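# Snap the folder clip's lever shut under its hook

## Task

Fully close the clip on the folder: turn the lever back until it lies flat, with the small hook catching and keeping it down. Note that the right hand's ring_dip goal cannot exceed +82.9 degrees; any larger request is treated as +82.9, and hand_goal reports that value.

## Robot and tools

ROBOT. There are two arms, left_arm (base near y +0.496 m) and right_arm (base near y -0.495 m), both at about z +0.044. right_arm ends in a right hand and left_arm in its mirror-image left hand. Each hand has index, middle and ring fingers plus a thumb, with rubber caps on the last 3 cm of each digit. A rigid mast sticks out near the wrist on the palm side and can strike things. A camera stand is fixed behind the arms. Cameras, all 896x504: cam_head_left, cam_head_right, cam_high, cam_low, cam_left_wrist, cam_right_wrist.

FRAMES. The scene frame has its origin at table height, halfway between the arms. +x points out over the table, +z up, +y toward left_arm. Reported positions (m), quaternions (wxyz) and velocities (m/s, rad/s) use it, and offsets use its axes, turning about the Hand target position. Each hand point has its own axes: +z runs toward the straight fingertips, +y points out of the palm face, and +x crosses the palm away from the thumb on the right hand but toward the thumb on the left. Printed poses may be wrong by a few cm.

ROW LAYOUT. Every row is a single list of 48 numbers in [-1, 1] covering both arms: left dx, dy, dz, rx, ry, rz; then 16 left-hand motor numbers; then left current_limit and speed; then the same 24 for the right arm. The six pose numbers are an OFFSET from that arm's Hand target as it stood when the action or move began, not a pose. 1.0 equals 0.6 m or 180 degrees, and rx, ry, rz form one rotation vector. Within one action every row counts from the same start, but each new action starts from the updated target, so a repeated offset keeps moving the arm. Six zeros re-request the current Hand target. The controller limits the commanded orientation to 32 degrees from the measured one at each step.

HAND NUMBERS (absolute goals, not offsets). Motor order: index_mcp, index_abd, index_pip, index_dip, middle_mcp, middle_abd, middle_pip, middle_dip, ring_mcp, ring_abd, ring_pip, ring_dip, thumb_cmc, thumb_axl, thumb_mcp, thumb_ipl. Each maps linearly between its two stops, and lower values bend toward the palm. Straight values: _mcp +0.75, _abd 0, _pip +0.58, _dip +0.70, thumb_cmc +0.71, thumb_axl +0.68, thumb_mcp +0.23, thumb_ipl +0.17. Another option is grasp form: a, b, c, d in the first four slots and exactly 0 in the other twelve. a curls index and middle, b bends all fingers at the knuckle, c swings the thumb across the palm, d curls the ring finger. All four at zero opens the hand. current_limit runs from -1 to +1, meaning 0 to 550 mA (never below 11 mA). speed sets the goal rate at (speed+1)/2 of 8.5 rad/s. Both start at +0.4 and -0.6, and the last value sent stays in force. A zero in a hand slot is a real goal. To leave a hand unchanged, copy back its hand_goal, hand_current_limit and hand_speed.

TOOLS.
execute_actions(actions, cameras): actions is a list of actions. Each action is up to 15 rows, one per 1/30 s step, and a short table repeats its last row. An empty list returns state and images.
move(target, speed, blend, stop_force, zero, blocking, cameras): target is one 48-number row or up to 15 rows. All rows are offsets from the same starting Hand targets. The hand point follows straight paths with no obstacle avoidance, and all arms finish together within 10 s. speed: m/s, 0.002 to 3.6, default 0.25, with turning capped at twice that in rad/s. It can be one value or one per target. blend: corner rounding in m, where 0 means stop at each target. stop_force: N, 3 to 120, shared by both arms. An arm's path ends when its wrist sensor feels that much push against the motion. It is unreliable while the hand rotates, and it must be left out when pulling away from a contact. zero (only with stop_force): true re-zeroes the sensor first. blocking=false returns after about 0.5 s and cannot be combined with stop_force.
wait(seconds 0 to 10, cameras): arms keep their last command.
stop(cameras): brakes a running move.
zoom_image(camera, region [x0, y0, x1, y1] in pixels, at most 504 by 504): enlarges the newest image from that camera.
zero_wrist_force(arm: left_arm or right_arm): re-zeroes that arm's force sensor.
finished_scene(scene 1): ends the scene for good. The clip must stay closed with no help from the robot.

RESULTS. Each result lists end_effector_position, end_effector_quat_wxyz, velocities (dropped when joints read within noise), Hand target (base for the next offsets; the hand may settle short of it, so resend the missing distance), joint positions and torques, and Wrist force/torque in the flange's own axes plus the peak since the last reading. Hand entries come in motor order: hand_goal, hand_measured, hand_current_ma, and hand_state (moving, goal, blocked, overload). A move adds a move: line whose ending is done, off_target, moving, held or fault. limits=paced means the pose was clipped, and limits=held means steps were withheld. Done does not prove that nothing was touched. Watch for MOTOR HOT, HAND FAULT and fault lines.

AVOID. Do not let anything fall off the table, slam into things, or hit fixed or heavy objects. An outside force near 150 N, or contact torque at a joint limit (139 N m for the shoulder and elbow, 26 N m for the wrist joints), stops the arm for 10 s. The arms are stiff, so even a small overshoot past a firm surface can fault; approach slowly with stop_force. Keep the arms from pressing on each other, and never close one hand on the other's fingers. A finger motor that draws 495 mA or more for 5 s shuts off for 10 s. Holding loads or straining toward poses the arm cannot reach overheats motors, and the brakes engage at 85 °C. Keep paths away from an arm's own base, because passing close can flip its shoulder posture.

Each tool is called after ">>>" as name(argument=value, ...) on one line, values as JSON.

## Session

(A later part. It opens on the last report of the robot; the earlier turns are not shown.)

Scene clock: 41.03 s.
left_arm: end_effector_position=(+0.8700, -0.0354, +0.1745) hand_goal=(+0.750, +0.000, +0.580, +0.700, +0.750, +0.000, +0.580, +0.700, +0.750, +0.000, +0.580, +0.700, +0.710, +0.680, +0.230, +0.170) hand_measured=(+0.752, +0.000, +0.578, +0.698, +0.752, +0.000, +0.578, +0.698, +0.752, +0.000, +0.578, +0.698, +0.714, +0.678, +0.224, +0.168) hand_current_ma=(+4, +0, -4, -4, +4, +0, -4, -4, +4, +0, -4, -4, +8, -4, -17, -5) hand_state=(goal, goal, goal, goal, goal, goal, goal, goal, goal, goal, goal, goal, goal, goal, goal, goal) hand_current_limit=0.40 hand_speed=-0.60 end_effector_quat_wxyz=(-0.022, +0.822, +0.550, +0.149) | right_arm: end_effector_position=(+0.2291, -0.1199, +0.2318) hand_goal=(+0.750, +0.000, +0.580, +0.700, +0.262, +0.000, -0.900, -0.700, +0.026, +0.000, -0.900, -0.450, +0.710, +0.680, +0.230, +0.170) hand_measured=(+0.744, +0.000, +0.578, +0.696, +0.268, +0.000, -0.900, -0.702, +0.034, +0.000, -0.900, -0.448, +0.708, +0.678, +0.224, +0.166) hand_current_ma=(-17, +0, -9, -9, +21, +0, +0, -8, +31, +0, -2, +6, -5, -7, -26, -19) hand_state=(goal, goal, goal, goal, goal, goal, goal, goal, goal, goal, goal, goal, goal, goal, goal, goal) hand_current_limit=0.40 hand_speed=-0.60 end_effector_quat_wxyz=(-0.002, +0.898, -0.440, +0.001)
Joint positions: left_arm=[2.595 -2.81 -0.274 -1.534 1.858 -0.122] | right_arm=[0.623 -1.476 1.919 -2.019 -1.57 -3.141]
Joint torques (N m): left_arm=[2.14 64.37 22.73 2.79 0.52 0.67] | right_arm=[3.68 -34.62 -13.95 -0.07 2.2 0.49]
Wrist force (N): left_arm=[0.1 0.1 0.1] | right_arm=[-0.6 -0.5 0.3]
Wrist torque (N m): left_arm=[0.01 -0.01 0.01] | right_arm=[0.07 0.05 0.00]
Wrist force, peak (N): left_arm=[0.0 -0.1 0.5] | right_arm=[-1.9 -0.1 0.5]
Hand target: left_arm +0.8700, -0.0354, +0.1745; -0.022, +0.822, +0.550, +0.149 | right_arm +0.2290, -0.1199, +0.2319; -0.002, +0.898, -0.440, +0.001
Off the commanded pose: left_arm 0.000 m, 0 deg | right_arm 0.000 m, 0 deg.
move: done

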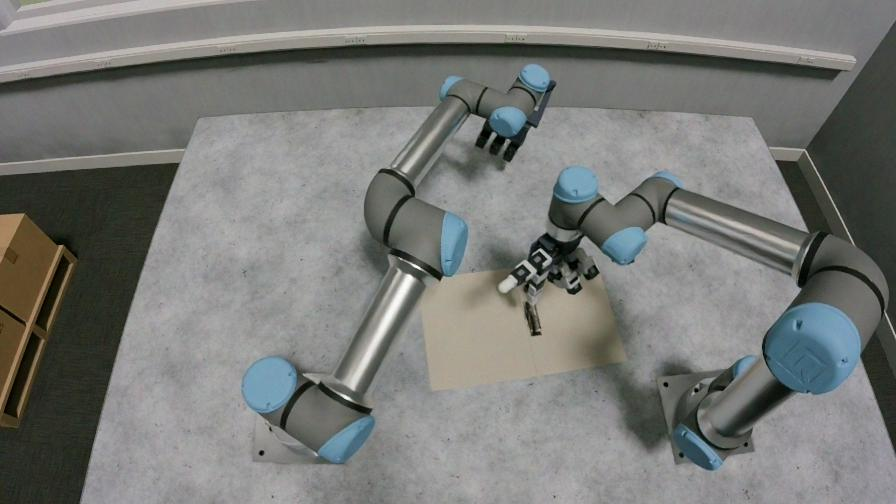

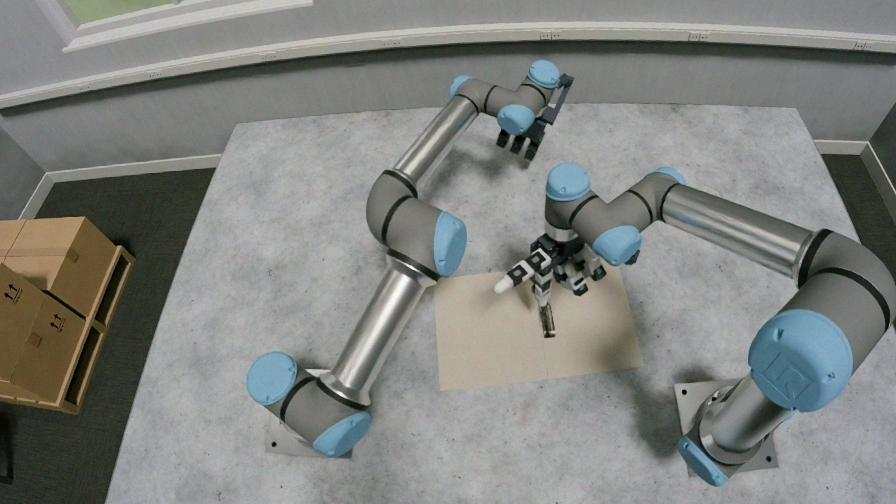

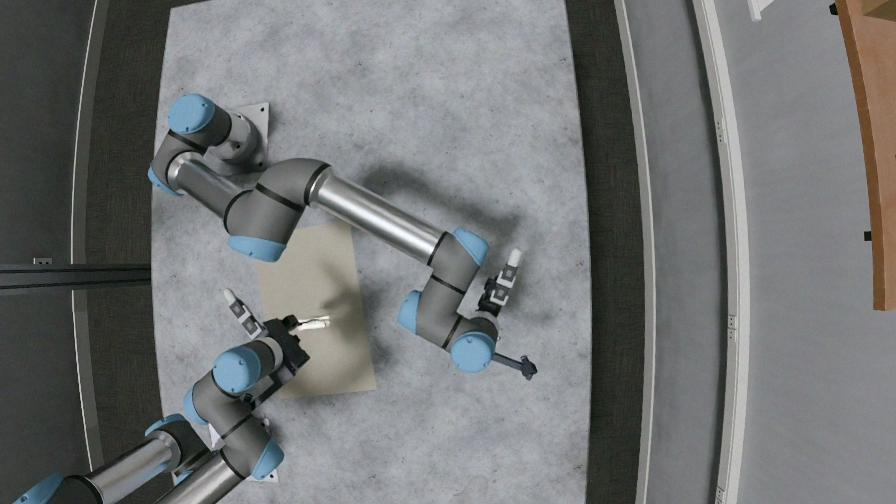

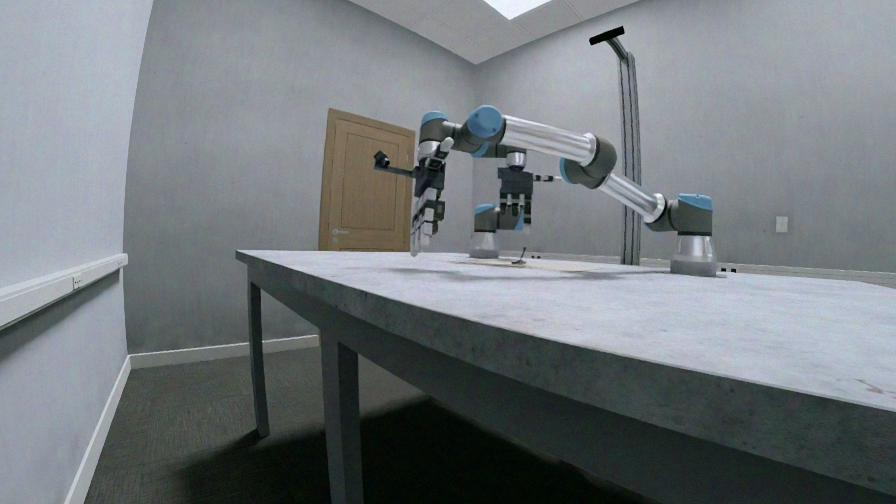

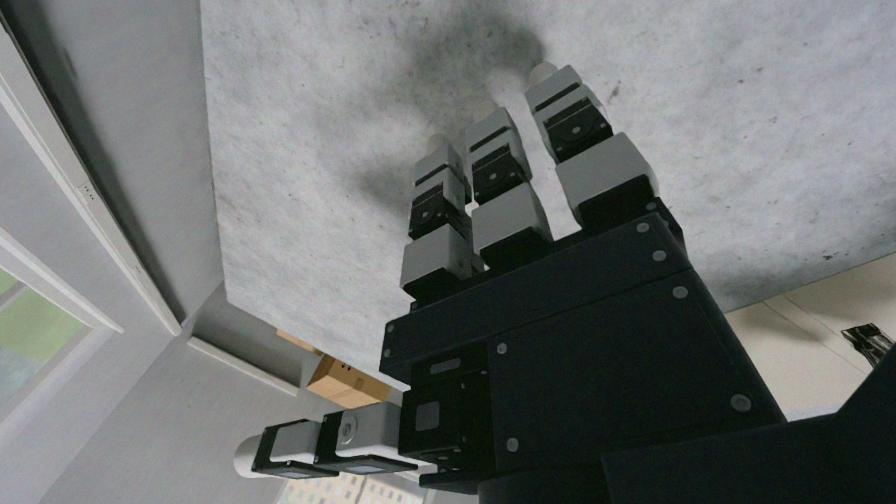

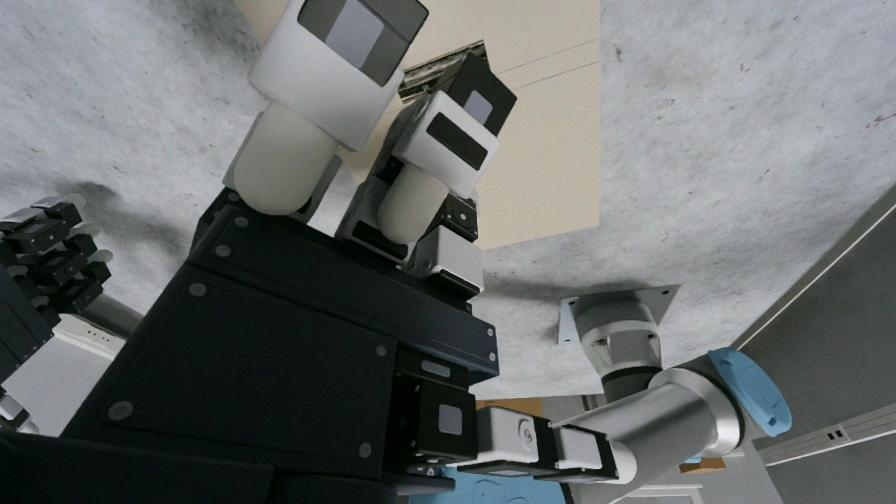

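>>> move(target=[[0,0,0,0,0,0, 0,0,0,0,0,0,0,0,0,0,0,0,0,0,0,0, 0.4,-0.6, 0,0,0,0,0,0, 0.75,0,0.58,0.7,-0.2,0,0.3,0.5,0.026,0,-0.9,-0.45,0.71,0.68,0.23,0.17, 0.4,-0.6],[0,0,0,0,0,0, 0,0,0,0,0,0,0,0,0,0,0,0,0,0,0,0, 0.4,-0.6, 0,0,0,0,0,0, 0.75,0,0.58,0.7,-0.9,0,0.38,0.7,0.026,0,-0.9,-0.45,0.71,0.68,0.23,0.17, 0.4,-0.6]], cameras=["cam_right_wrist","cam_low"], speed=0.2)

>>> zoom_image(camera="cam_right_wrist", region=[340, 0, 580, 200])

Scene clock: 46.37 s.
left_arm: end_effector_position=(+0.8700, -0.0354, +0.1745) hand_goal=(+0.750, +0.000, +0.580, +0.700, +0.750, +0.000, +0.580, +0.700, +0.750, +0.000, +0.580, +0.700, +0.710, +0.680, +0.230, +0.170) hand_measured=(+0.752, +0.000, +0.578, +0.698, +0.752, +0.000, +0.578, +0.698, +0.752, +0.000, +0.578, +0.698, +0.714, +0.678, +0.224, +0.168) hand_current_ma=(+4, +0, -4, -4, +4, +0, -4, -4, +4, +0, -4, -4, +8, -4, -17, -5) hand_state=(goal, goal, goal, goal, goal, goal, goal, goal, goal, goal, goal, goal, goal, goal, goal, goal) hand_current_limit=0.40 hand_speed=-0.60 end_effector_quat_wxyz=(-0.022, +0.822, +0.550, +0.149) | right_arm: end_effector_position=(+0.2290, -0.1199, +0.2319) hand_goal=(+0.750, +0.000, +0.580, +0.700, -0.900, +0.000, +0.380, +0.700, +0.026, +0.000, -0.900, -0.450, +0.710, +0.680, +0.230, +0.170) hand_measured=(+0.744, +0.000, +0.578, +0.696, -0.880, +0.000, +0.380, +0.698, +0.034, +0.000, -0.900, -0.448, +0.708, +0.678, +0.224, +0.166) hand_current_ma=(-17, +0, -9, -9, +80, +0, +0, -6, +31, +0, -2, +6, -5, -7, -26, -19) hand_state=(goal, goal, goal, goal, blocked, goal, goal, goal, goal, goal, goal, goal, goal, goal, goal, goal) hand_current_limit=0.40 hand_speed=-0.60 end_effector_quat_wxyz=(-0.002, +0.898, -0.440, +0.001)
Joint positions: left_arm=[2.595 -2.81 -0.274 -1.534 1.858 -0.122] | right_arm=[0.623 -1.476 1.919 -2.019 -1.57 -3.14]
Joint torques (N m): left_arm=[1.86 64.25 24.18 2.91 0.51 0.47] | right_arm=[8.31 -33.82 -12.37 0.18 2.07 1.25]
Wrist force (N): left_arm=[-0.1 0.0 0.0] | right_arm=[-0.8 -0.6 0.5]
Wrist torque (N m): left_arm=[0.00 0.01 -0.01] | right_arm=[0.07 0.08 -0.02]
Wrist force, peak (N): left_arm=[0.0 -0.1 0.5] | right_arm=[-0.6 -0.9 0.4]
Hand target: left_arm +0.8700, -0.0354, +0.1745; -0.022, +0.822, +0.550, +0.149 | right_arm +0.2290, -0.1199, +0.2319; -0.002, +0.898, -0.440, +0.001
Off the commanded pose: left_arm 0.000 m, 0 deg | right_arm 0.000 m, 0 deg.
move: done
Images, in order (width x height): cam_low 896x504, cam_right_wrist 896x504.

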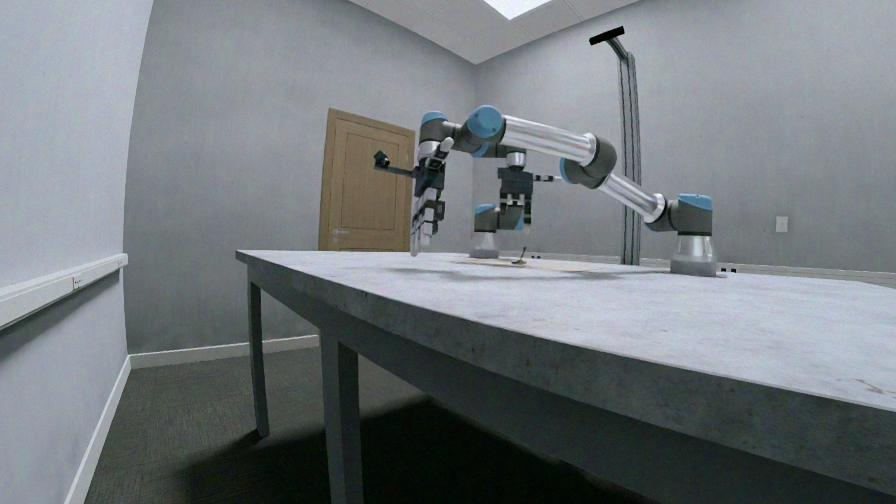

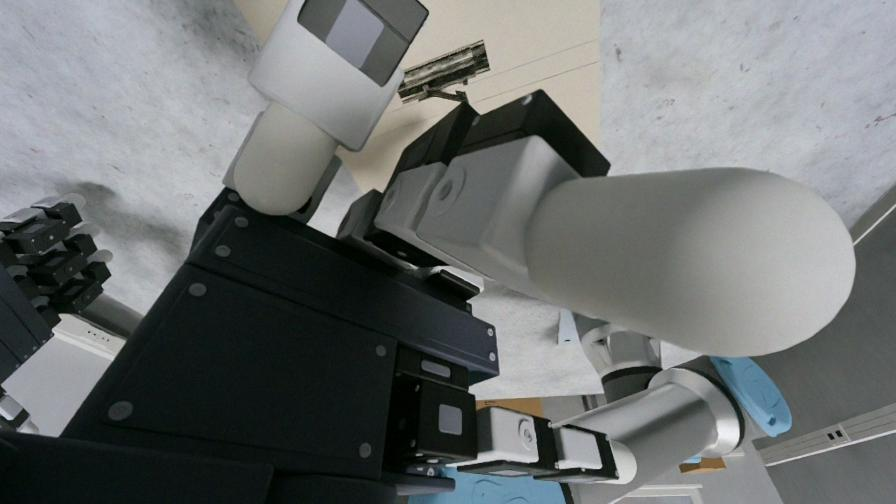

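Scaled by 2.100 from the camera's 896x504 image, which has a finer 1280x720 frame.

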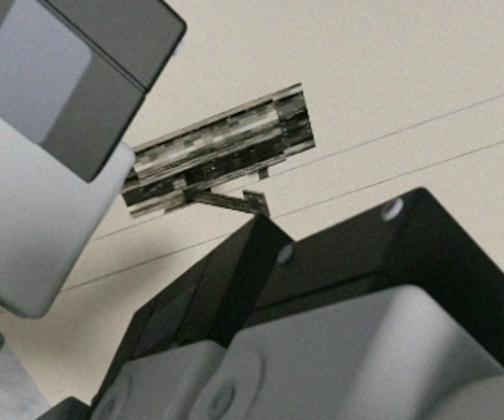

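>>> move(target=[-0.117,0.558,0.08,0,0,0, 0,0,0,0,0,0,0,0,0,0,0,0,0,0,0,0, 0.4,-0.6, -0.0367,-0.0247,0.049,-0.093,0.0454,0.287, 0.6,0,-0.4,-0.25,0.262,0,-0.9,-0.7,0.95,0,0.58,0.7,0.71,0.68,0.23,0.17, 0.4,-0.6], cameras=["all"], speed=0.2)

>>> zoom_image(camera="cam_right_wrist", region=[240, 0, 480, 200])

>>> zoom_image(camera="cam_low", region=[470, 215, 570, 280])

>>> zoom_image(camera="cam_head_left", region=[480, 250, 600, 350])

Scene clock: 55.50 s.
left_arm: end_effector_position=(+0.7998, +0.2993, +0.2227) hand_goal=(+0.750, +0.000, +0.580, +0.700, +0.750, +0.000, +0.580, +0.700, +0.750, +0.000, +0.580, +0.700, +0.710, +0.680, +0.230, +0.170) hand_measured=(+0.752, +0.000, +0.578, +0.698, +0.752, +0.000, +0.578, +0.698, +0.752, +0.000, +0.578, +0.698, +0.714, +0.678, +0.224, +0.168) hand_current_ma=(+3, +0, -4, -4, +3, +0, -4, -4, +3, +0, -4, -4, +7, -4, -17, -5) hand_state=(goal, goal, goal, goal, goal, goal, goal, goal, goal, goal, goal, goal, goal, goal, goal, goal) hand_current_limit=0.40 hand_speed=-0.60 end_effector_quat_wxyz=(-0.022, +0.822, +0.550, +0.149) | right_arm: end_effector_position=(+0.2069, -0.1347, +0.2613) hand_goal=(+0.600, +0.000, -0.400, -0.250, +0.262, +0.000, -0.900, -0.700, +0.950, +0.000, +0.580, +0.700, +0.710, +0.680, +0.230, +0.170) hand_measured=(+0.604, +0.000, -0.394, -0.246, +0.266, +0.000, -0.896, -0.698, +0.946, +0.000, +0.578, +0.696, +0.710, +0.678, +0.224, +0.166) hand_current_ma=(+17, +0, +22, +10, +12, +0, +14, +6, -10, +0, -8, -9, +0, -7, -26, -19) hand_state=(goal, goal, goal, goal, goal, goal, goal, goal, goal, goal, goal, goal, goal, goal, goal, goal) hand_current_limit=0.40 hand_speed=-0.60 end_effector_quat_wxyz=(+0.154, +0.988, -0.001, +0.000)
Joint positions: left_arm=[2.974 -2.088 -1.503 -0.926 1.803 0.266] | right_arm=[0.872 -1.374 1.752 -1.701 -1.759 -3.777]
Joint torques (N m): left_arm=[5.26 33.27 17.1 0.5 2.31 -0.77] | right_arm=[-6.6 -35.75 -13.51 -4.08 1.63 -0.71]
Wrist force (N): left_arm=[0.2 0.1 0.5] | right_arm=[-0.4 -0.9 0.3]
Wrist torque (N m): left_arm=[0.00 -0.02 0.14] | right_arm=[0.01 0.00 -0.11]
Wrist force, peak (N): left_arm=[-1.1 1.2 0.1] | right_arm=[-0.8 -1.0 0.1]
Hand target: left_arm +0.7998, +0.2994, +0.2225; -0.022, +0.822, +0.550, +0.149 | right_arm +0.2069, -0.1348, +0.2613; +0.154, +0.988, -0.001, +0.000
Off the commanded pose: left_arm 0.000 m, 0 deg | right_arm 0.000 m, 0 deg.
move: done

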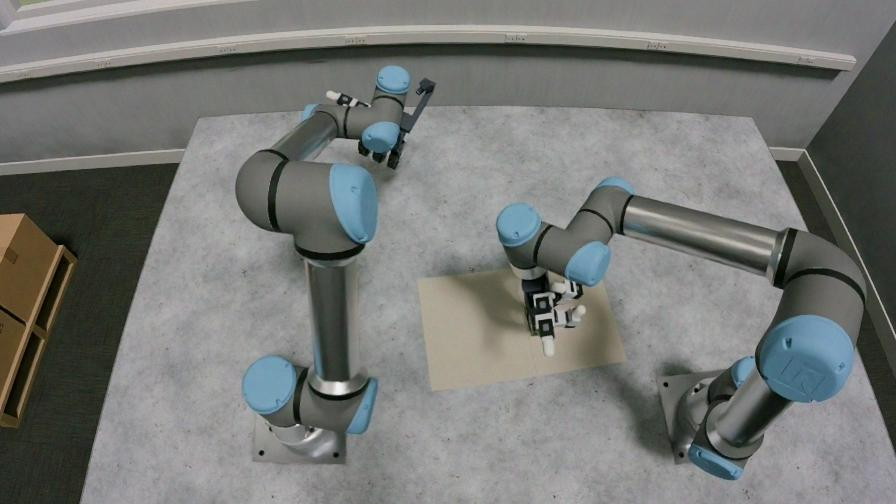

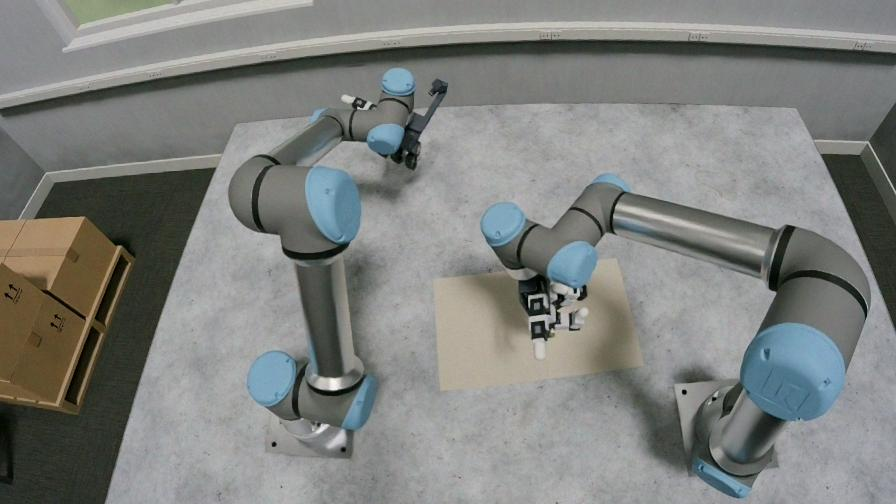

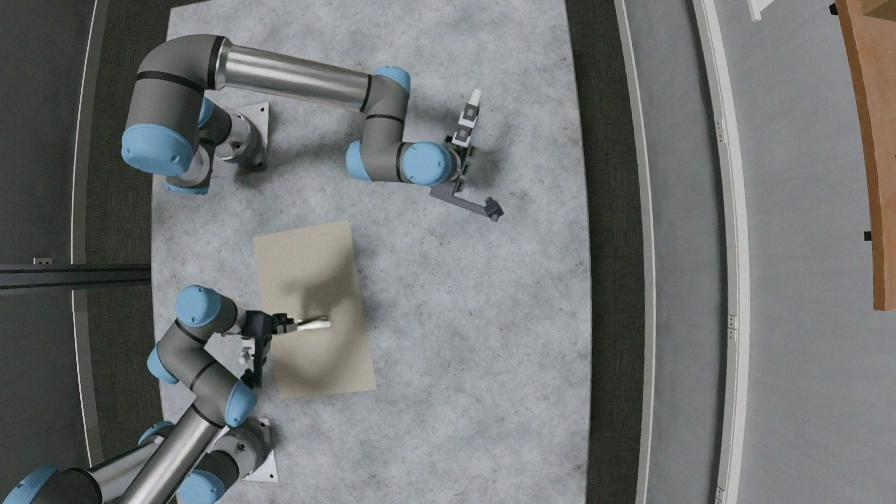

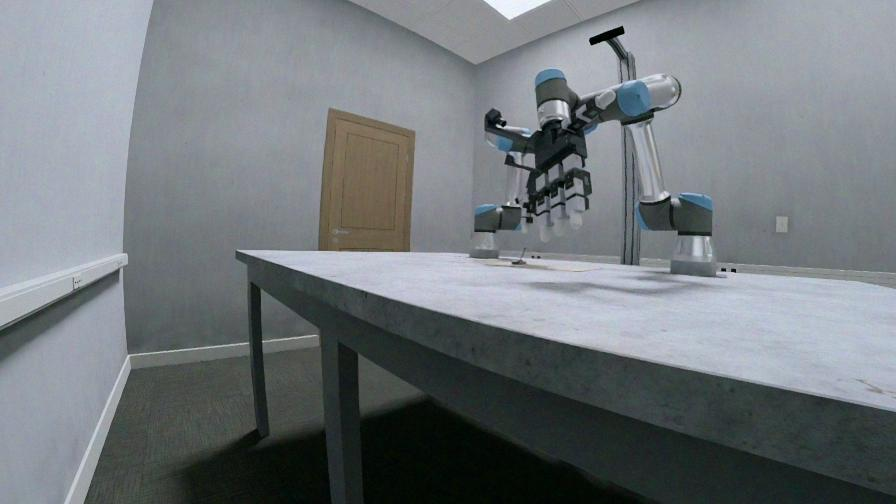

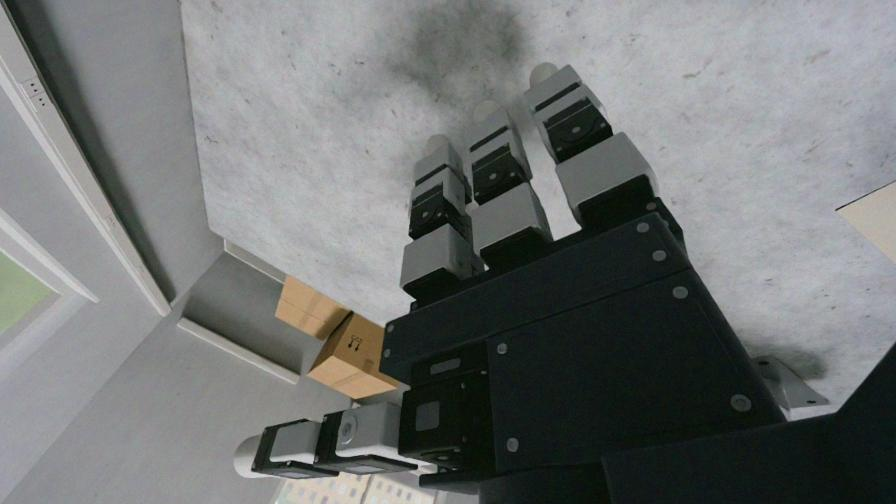

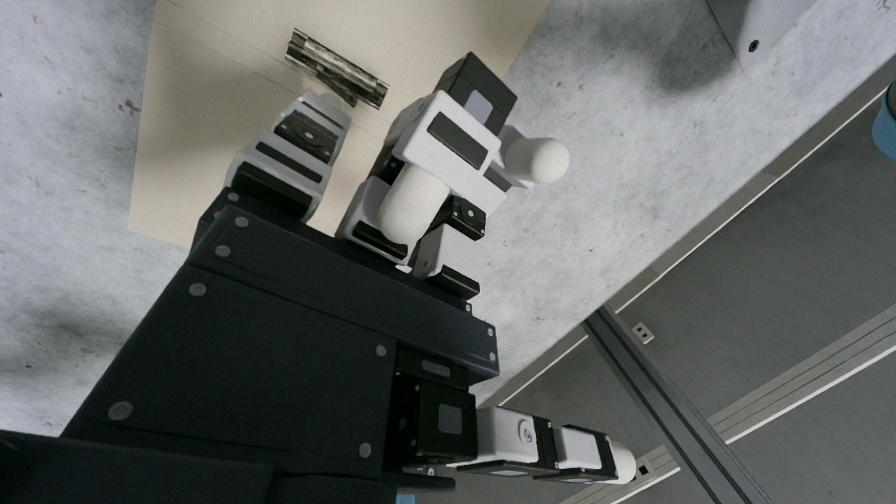

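Scaled by 2.100 from the camera's 896x504 image, which has a finer 1280x720 frame.

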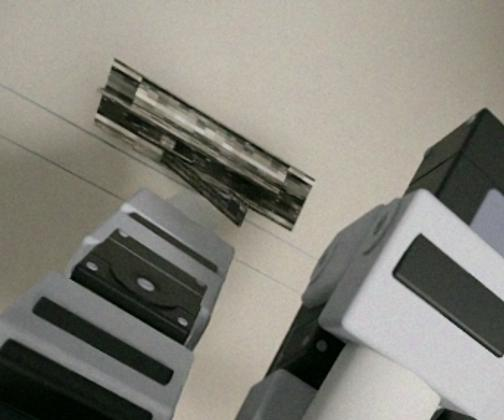

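Scaled by 5.040 from the camera's 896x504 image, which has a finer 1280x720 frame.

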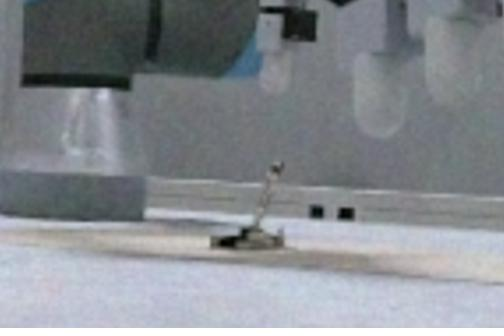

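Scaled by 4.200 from the camera's 896x504 image, which has a finer 1280x720 frame.

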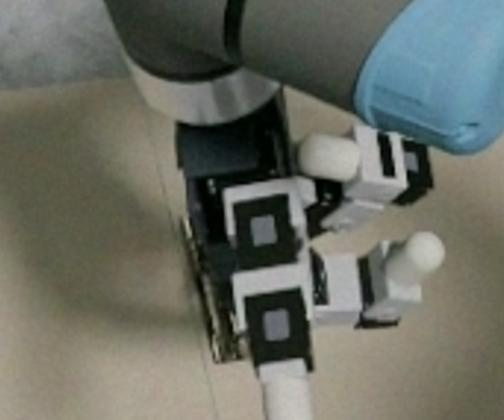

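>>> move(target=[0,0,0,0,0,0, 0,0,0,0,0,0,0,0,0,0,0,0,0,0,0,0, 0.4,-0.6, 0,0,0,0,0,0, 0.754,0,0.576,0.696,0.754,0,0.576,0.696,0.754,0,0.576,0.696,0.714,0.678,0.226,0.168, 0.4,-0.6], cameras=["cam_right_wrist"], speed=0.2)

>>> zoom_image(camera="cam_right_wrist", region=[280, 0, 520, 240])

>>> zoom_image(camera="cam_right_wrist", region=[440, 340, 680, 504])

Scene clock: 62.27 s.
left_arm: end_effector_position=(+0.7998, +0.2994, +0.2225) hand_goal=(+0.750, +0.000, +0.580, +0.700, +0.750, +0.000, +0.580, +0.700, +0.750, +0.000, +0.580, +0.700, +0.710, +0.680, +0.230, +0.170) hand_measured=(+0.752, +0.000, +0.578, +0.698, +0.752, +0.000, +0.578, +0.698, +0.752, +0.000, +0.578, +0.698, +0.714, +0.678, +0.224, +0.168) hand_current_ma=(+3, +0, -4, -4, +3, +0, -4, -4, +3, +0, -4, -4, +7, -4, -17, -5) hand_state=(goal, goal, goal, goal, goal, goal, goal, goal, goal, goal, goal, goal, goal, goal, goal, goal) hand_current_limit=0.40 hand_speed=-0.60 end_effector_quat_wxyz=(-0.022, +0.822, +0.550, +0.149) | right_arm: end_effector_position=(+0.2069, -0.1348, +0.2613) hand_goal=(+0.754, +0.000, +0.576, +0.696, +0.754, +0.000, +0.576, +0.696, +0.754, +0.000, +0.576, +0.696, +0.714, +0.678, +0.226, +0.168) hand_measured=(+0.754, +0.000, +0.574, +0.694, +0.756, +0.000, +0.574, +0.694, +0.758, +0.000, +0.578, +0.696, +0.714, +0.678, +0.224, +0.166) hand_current_ma=(+3, +0, -6, -9, +3, +0, -6, -7, +16, +0, +3, +3, +0, +0, -10, -9) hand_state=(goal, goal, goal, goal, goal, goal, goal, goal, goal, goal, goal, goal, goal, goal, goal, goal) hand_current_limit=0.40 hand_speed=-0.60 end_effector_quat_wxyz=(+0.154, +0.988, -0.001, +0.000)
Joint positions: left_arm=[2.974 -2.088 -1.503 -0.926 1.803 0.266] | right_arm=[0.871 -1.374 1.752 -1.701 -1.758 -3.778]
Joint torques (N m): left_arm=[7.58 31.83 15.3 0.44 2.22 2.12] | right_arm=[-9.11 -37.77 -12.52 -4.08 1.66 -1.64]
Wrist force (N): left_arm=[0.1 -0.3 0.4] | right_arm=[-0.4 -0.8 0.4]
Wrist torque (N m): left_arm=[-0.04 -0.01 0.14] | right_arm=[-0.02 0.00 -0.11]
Wrist force, peak (N): left_arm=[0.3 0.1 0.7] | right_arm=[-0.5 -1.2 0.4]
Hand target: left_arm +0.7998, +0.2994, +0.2225; -0.022, +0.822, +0.550, +0.149 | right_arm +0.2069, -0.1348, +0.2613; +0.154, +0.988, -0.001, +0.000
Off the commanded pose: left_arm 0.000 m, 0 deg | right_arm 0.000 m, 0 deg.
move: done
Images, in order (width x height): cam_right_wrist 896x504.

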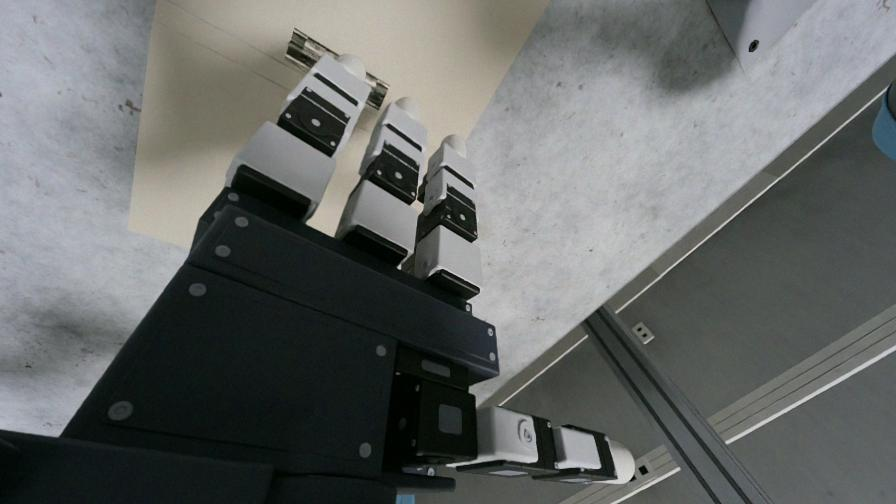

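Scaled by 2.100 from the camera's 896x504 image, which has a finer 1280x720 frame.

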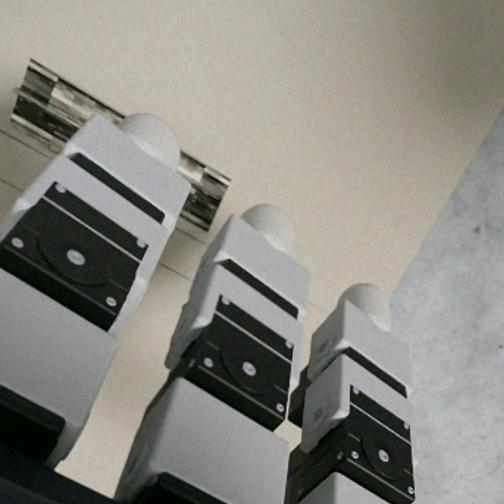

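Scaled by 2.100 from the camera's 896x504 image, which has a finer 1280x720 frame.

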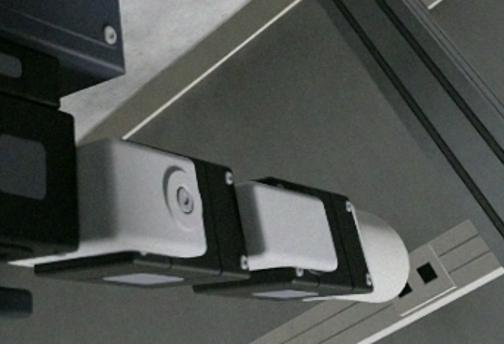

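>>> move(target=[0,0,0,0,0,0, 0,0,0,0,0,0,0,0,0,0,0,0,0,0,0,0, 0.4,-0.6, 0.0202,0.0042,-0.042,0,0,0, 0.6,0,-0.4,-0.25,0.262,0,-0.9,-0.7,0.95,0,0.58,0.7,0.714,0.678,0.226,0.168, 0.4,-0.6], cameras=["cam_right_wrist","cam_low","cam_head_left"], speed=0.1)

>>> zoom_image(camera="cam_right_wrist", region=[260, 0, 420, 160])

>>> zoom_image(camera="cam_low", region=[490, 225, 550, 275])

>>> zoom_image(camera="cam_head_left", region=[490, 280, 590, 360])

Scene clock: 72.17 s.
left_arm: end_effector_position=(+0.7998, +0.2994, +0.2225) hand_goal=(+0.750, +0.000, +0.580, +0.700, +0.750, +0.000, +0.580, +0.700, +0.750, +0.000, +0.580, +0.700, +0.710, +0.680, +0.230, +0.170) hand_measured=(+0.752, +0.000, +0.578, +0.698, +0.752, +0.000, +0.578, +0.698, +0.752, +0.000, +0.578, +0.698, +0.714, +0.678, +0.224, +0.168) hand_current_ma=(+3, +0, -4, -4, +3, +0, -4, -4, +3, +0, -4, -4, +7, -4, -17, -5) hand_state=(goal, goal, goal, goal, goal, goal, goal, goal, goal, goal, goal, goal, goal, goal, goal, goal) hand_current_limit=0.40 hand_speed=-0.60 end_effector_quat_wxyz=(-0.022, +0.822, +0.550, +0.149) | right_arm: end_effector_position=(+0.2191, -0.1322, +0.2361) hand_goal=(+0.600, +0.000, -0.400, -0.250, +0.262, +0.000, -0.900, -0.700, +0.950, +0.000, +0.580, +0.700, +0.714, +0.678, +0.226, +0.168) hand_measured=(+0.610, +0.000, -0.394, -0.246, +0.278, +0.000, -0.896, -0.698, +0.946, +0.000, +0.578, +0.698, +0.714, +0.678, +0.224, +0.166) hand_current_ma=(+38, +0, +22, +10, +58, +0, +14, +6, -10, +0, -6, -7, +1, +0, -10, -9) hand_state=(goal, goal, goal, goal, goal, goal, goal, goal, goal, goal, goal, goal, goal, goal, goal, goal) hand_current_limit=0.40 hand_speed=-0.60 end_effector_quat_wxyz=(+0.154, +0.988, -0.001, +0.000)
Joint positions: left_arm=[2.974 -2.088 -1.503 -0.926 1.803 0.266] | right_arm=[0.857 -1.333 1.772 -1.764 -1.762 -3.792]
Joint torques (N m): left_arm=[5.84 31.25 18.23 0.33 2.46 1.77] | right_arm=[8.96 -39.92 -31.34 -0.52 1.68 1.4]
Wrist force (N): left_arm=[0.2 0.0 0.4] | right_arm=[-0.5 -0.6 0.2]
Wrist torque (N m): left_arm=[-0.01 -0.01 0.14] | right_arm=[0.06 0.02 -0.05]
Wrist force, peak (N): left_arm=[0.3 0.2 0.7] | right_arm=[-0.8 -1.0 0.3]
Hand target: left_arm +0.7998, +0.2994, +0.2225; -0.022, +0.822, +0.550, +0.149 | right_arm +0.2191, -0.1322, +0.2361; +0.154, +0.988, -0.001, +0.000
Off the commanded pose: left_arm 0.000 m, 0 deg | right_arm 0.000 m, 0 deg.
move: done
Images, in order (width x height): cam_head_left 896x504, cam_low 896x504, cam_right_wrist 896x504.

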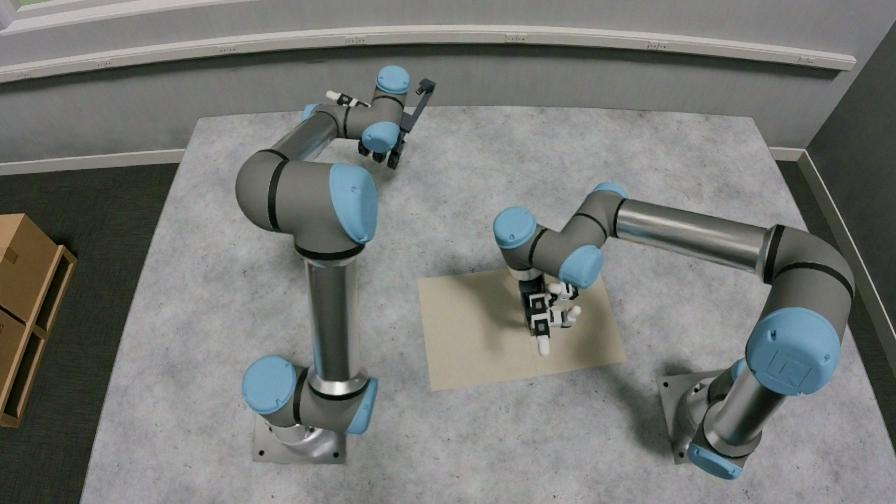

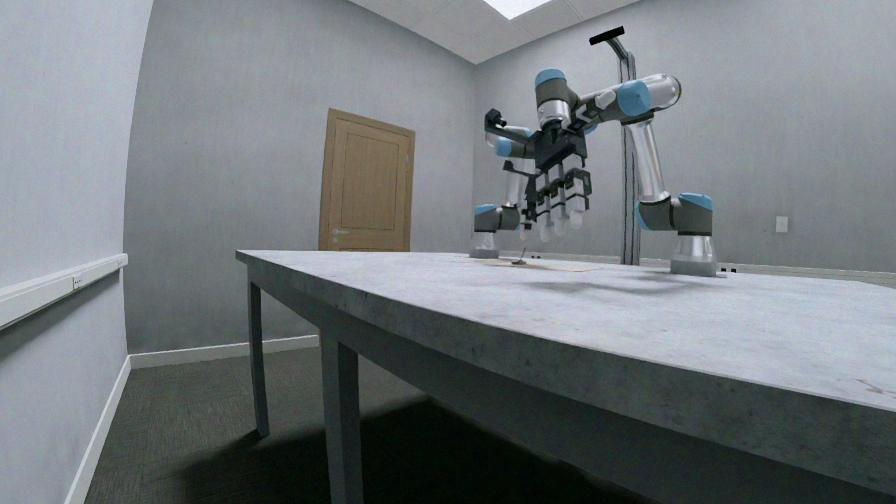

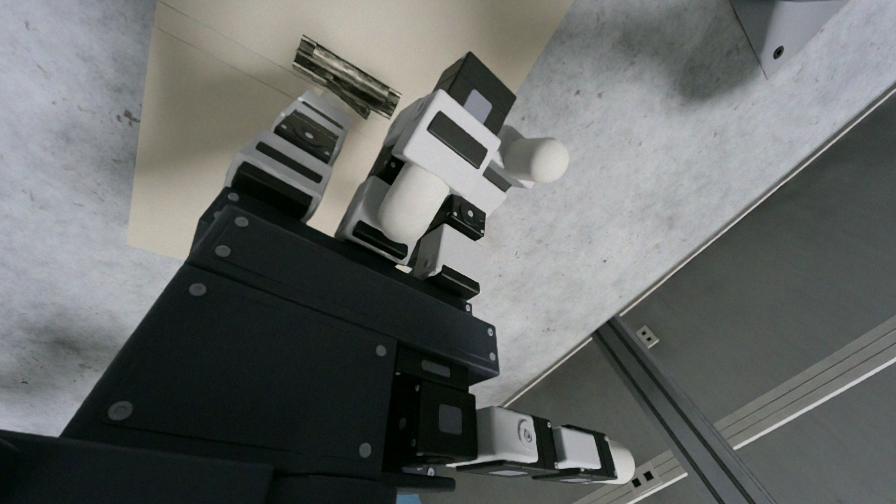

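Scaled by 3.150 from the camera's 896x504 image, which has a finer 1280x720 frame.

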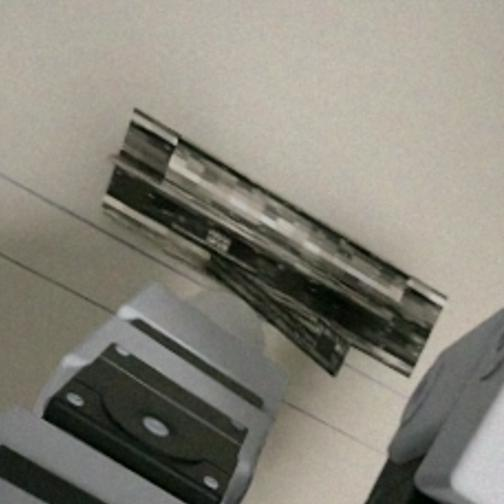

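Scaled by 8.400 from the camera's 896x504 image, which has a finer 1280x720 frame.

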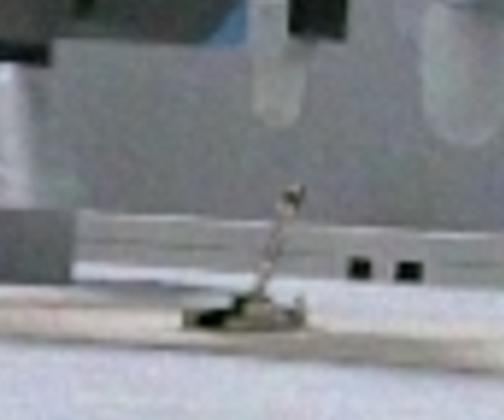

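Scaled by 5.040 from the camera's 896x504 image, which has a finer 1280x720 frame.

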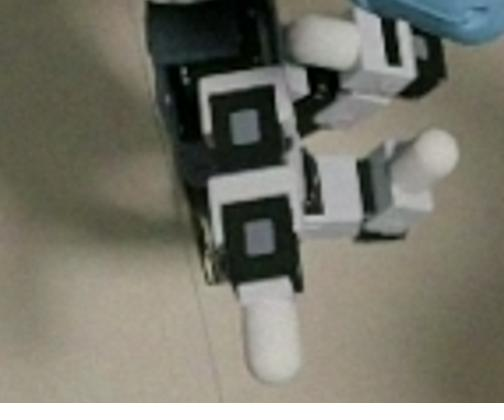

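>>> move(target=[0,0,0,0,0,0, 0,0,0,0,0,0,0,0,0,0,0,0,0,0,0,0, 0.4,-0.6, 0.003,0,-0.06,0,0,0, 0.6,0,-0.4,-0.25,0.262,0,-0.9,-0.7,0.95,0,0.58,0.7,0.714,0.678,0.226,0.168, 0.4,-0.6], cameras=["cam_right_wrist","cam_low"], speed=0.06, stop_force=4)

>>> zoom_image(camera="cam_right_wrist", region=[260, 0, 420, 160])

>>> zoom_image(camera="cam_low", region=[490, 225, 550, 275])

Scene clock: 78.23 s.
left_arm: end_effector_position=(+0.7998, +0.2994, +0.2225) hand_goal=(+0.750, +0.000, +0.580, +0.700, +0.750, +0.000, +0.580, +0.700, +0.750, +0.000, +0.580, +0.700, +0.710, +0.680, +0.230, +0.170) hand_measured=(+0.752, +0.000, +0.578, +0.698, +0.752, +0.000, +0.578, +0.698, +0.752, +0.000, +0.578, +0.698, +0.714, +0.678, +0.224, +0.168) hand_current_ma=(+3, +0, -4, -4, +3, +0, -4, -4, +3, +0, -4, -4, +7, -4, -17, -5) hand_state=(goal, goal, goal, goal, goal, goal, goal, goal, goal, goal, goal, goal, goal, goal, goal, goal) hand_current_limit=0.40 hand_speed=-0.60 end_effector_quat_wxyz=(-0.022, +0.822, +0.550, +0.149) | right_arm: end_effector_position=(+0.2209, -0.1323, +0.2001) hand_goal=(+0.600, +0.000, -0.400, -0.250, +0.262, +0.000, -0.900, -0.700, +0.950, +0.000, +0.580, +0.700, +0.714, +0.678, +0.226, +0.168) hand_measured=(+0.610, +0.000, -0.394, -0.246, +0.276, +0.000, -0.896, -0.698, +0.948, +0.000, +0.578, +0.698, +0.714, +0.678, +0.224, +0.166) hand_current_ma=(+38, +0, +21, +10, +55, +0, +14, +6, -9, +0, -6, -7, +1, +0, -10, -9) hand_state=(goal, goal, goal, goal, goal, goal, goal, goal, goal, goal, goal, goal, goal, goal, goal, goal) hand_current_limit=0.40 hand_speed=-0.60 end_effector_quat_wxyz=(+0.154, +0.988, -0.001, +0.000)
Joint positions: left_arm=[2.974 -2.088 -1.503 -0.926 1.803 0.266] | right_arm=[0.854 -1.291 1.821 -1.856 -1.763 -3.794]
Joint torques (N m): left_arm=[5.14 31.63 20.78 0.36 2.4 1.05] | right_arm=[3.01 -40.8 -30.35 -1.49 -1.38 0.76]
Wrist force (N): left_arm=[0.0 0.0 0.4] | right_arm=[-0.5 -0.2 0.4]
Wrist torque (N m): left_arm=[0.00 0.00 0.13] | right_arm=[0.10 0.02 -0.01]
Wrist force, peak (N): left_arm=[0.2 0.0 0.8] | right_arm=[-0.6 -0.8 1.1]
Hand target: left_arm +0.7998, +0.2994, +0.2225; -0.022, +0.822, +0.550, +0.149 | right_arm +0.2209, -0.1322, +0.2001; +0.154, +0.988, -0.001, +0.000
Off the commanded pose: left_arm 0.000 m, 0 deg | right_arm 0.000 m, 0 deg.
move: done
Images, in order (width x height): cam_low 896x504, cam_right_wrist 896x504.

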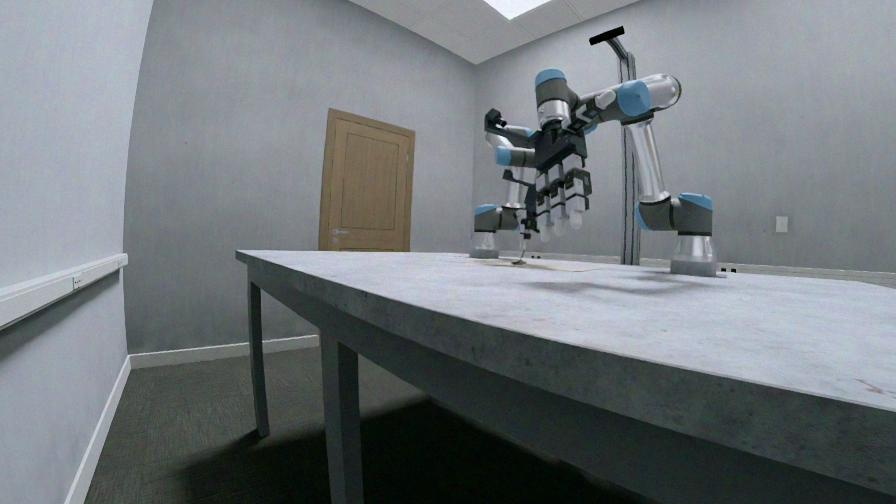

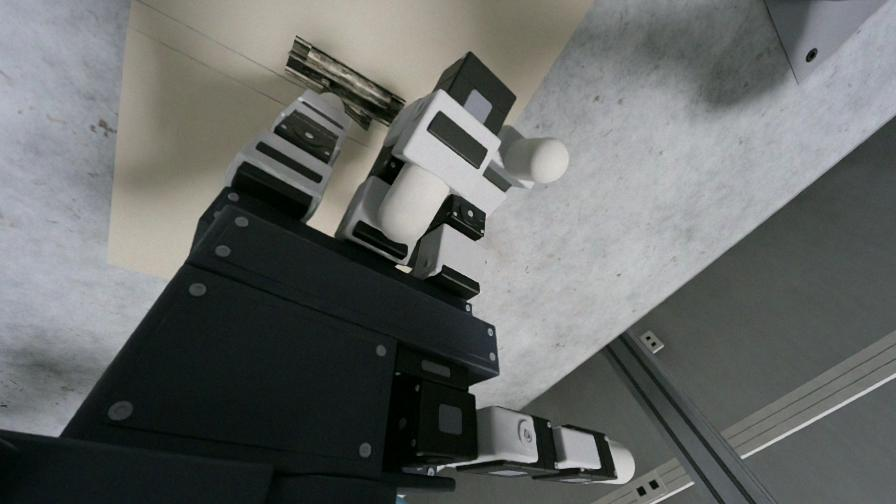

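Scaled by 3.150 from the camera's 896x504 image, which has a finer 1280x720 frame.

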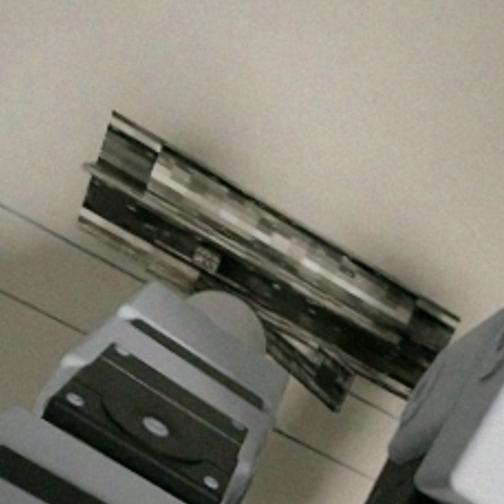

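Scaled by 8.400 from the camera's 896x504 image, which has a finer 1280x720 frame.

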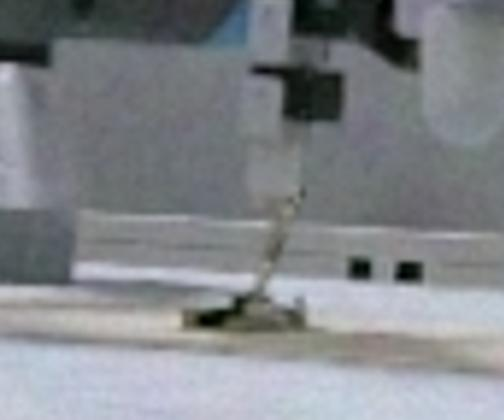

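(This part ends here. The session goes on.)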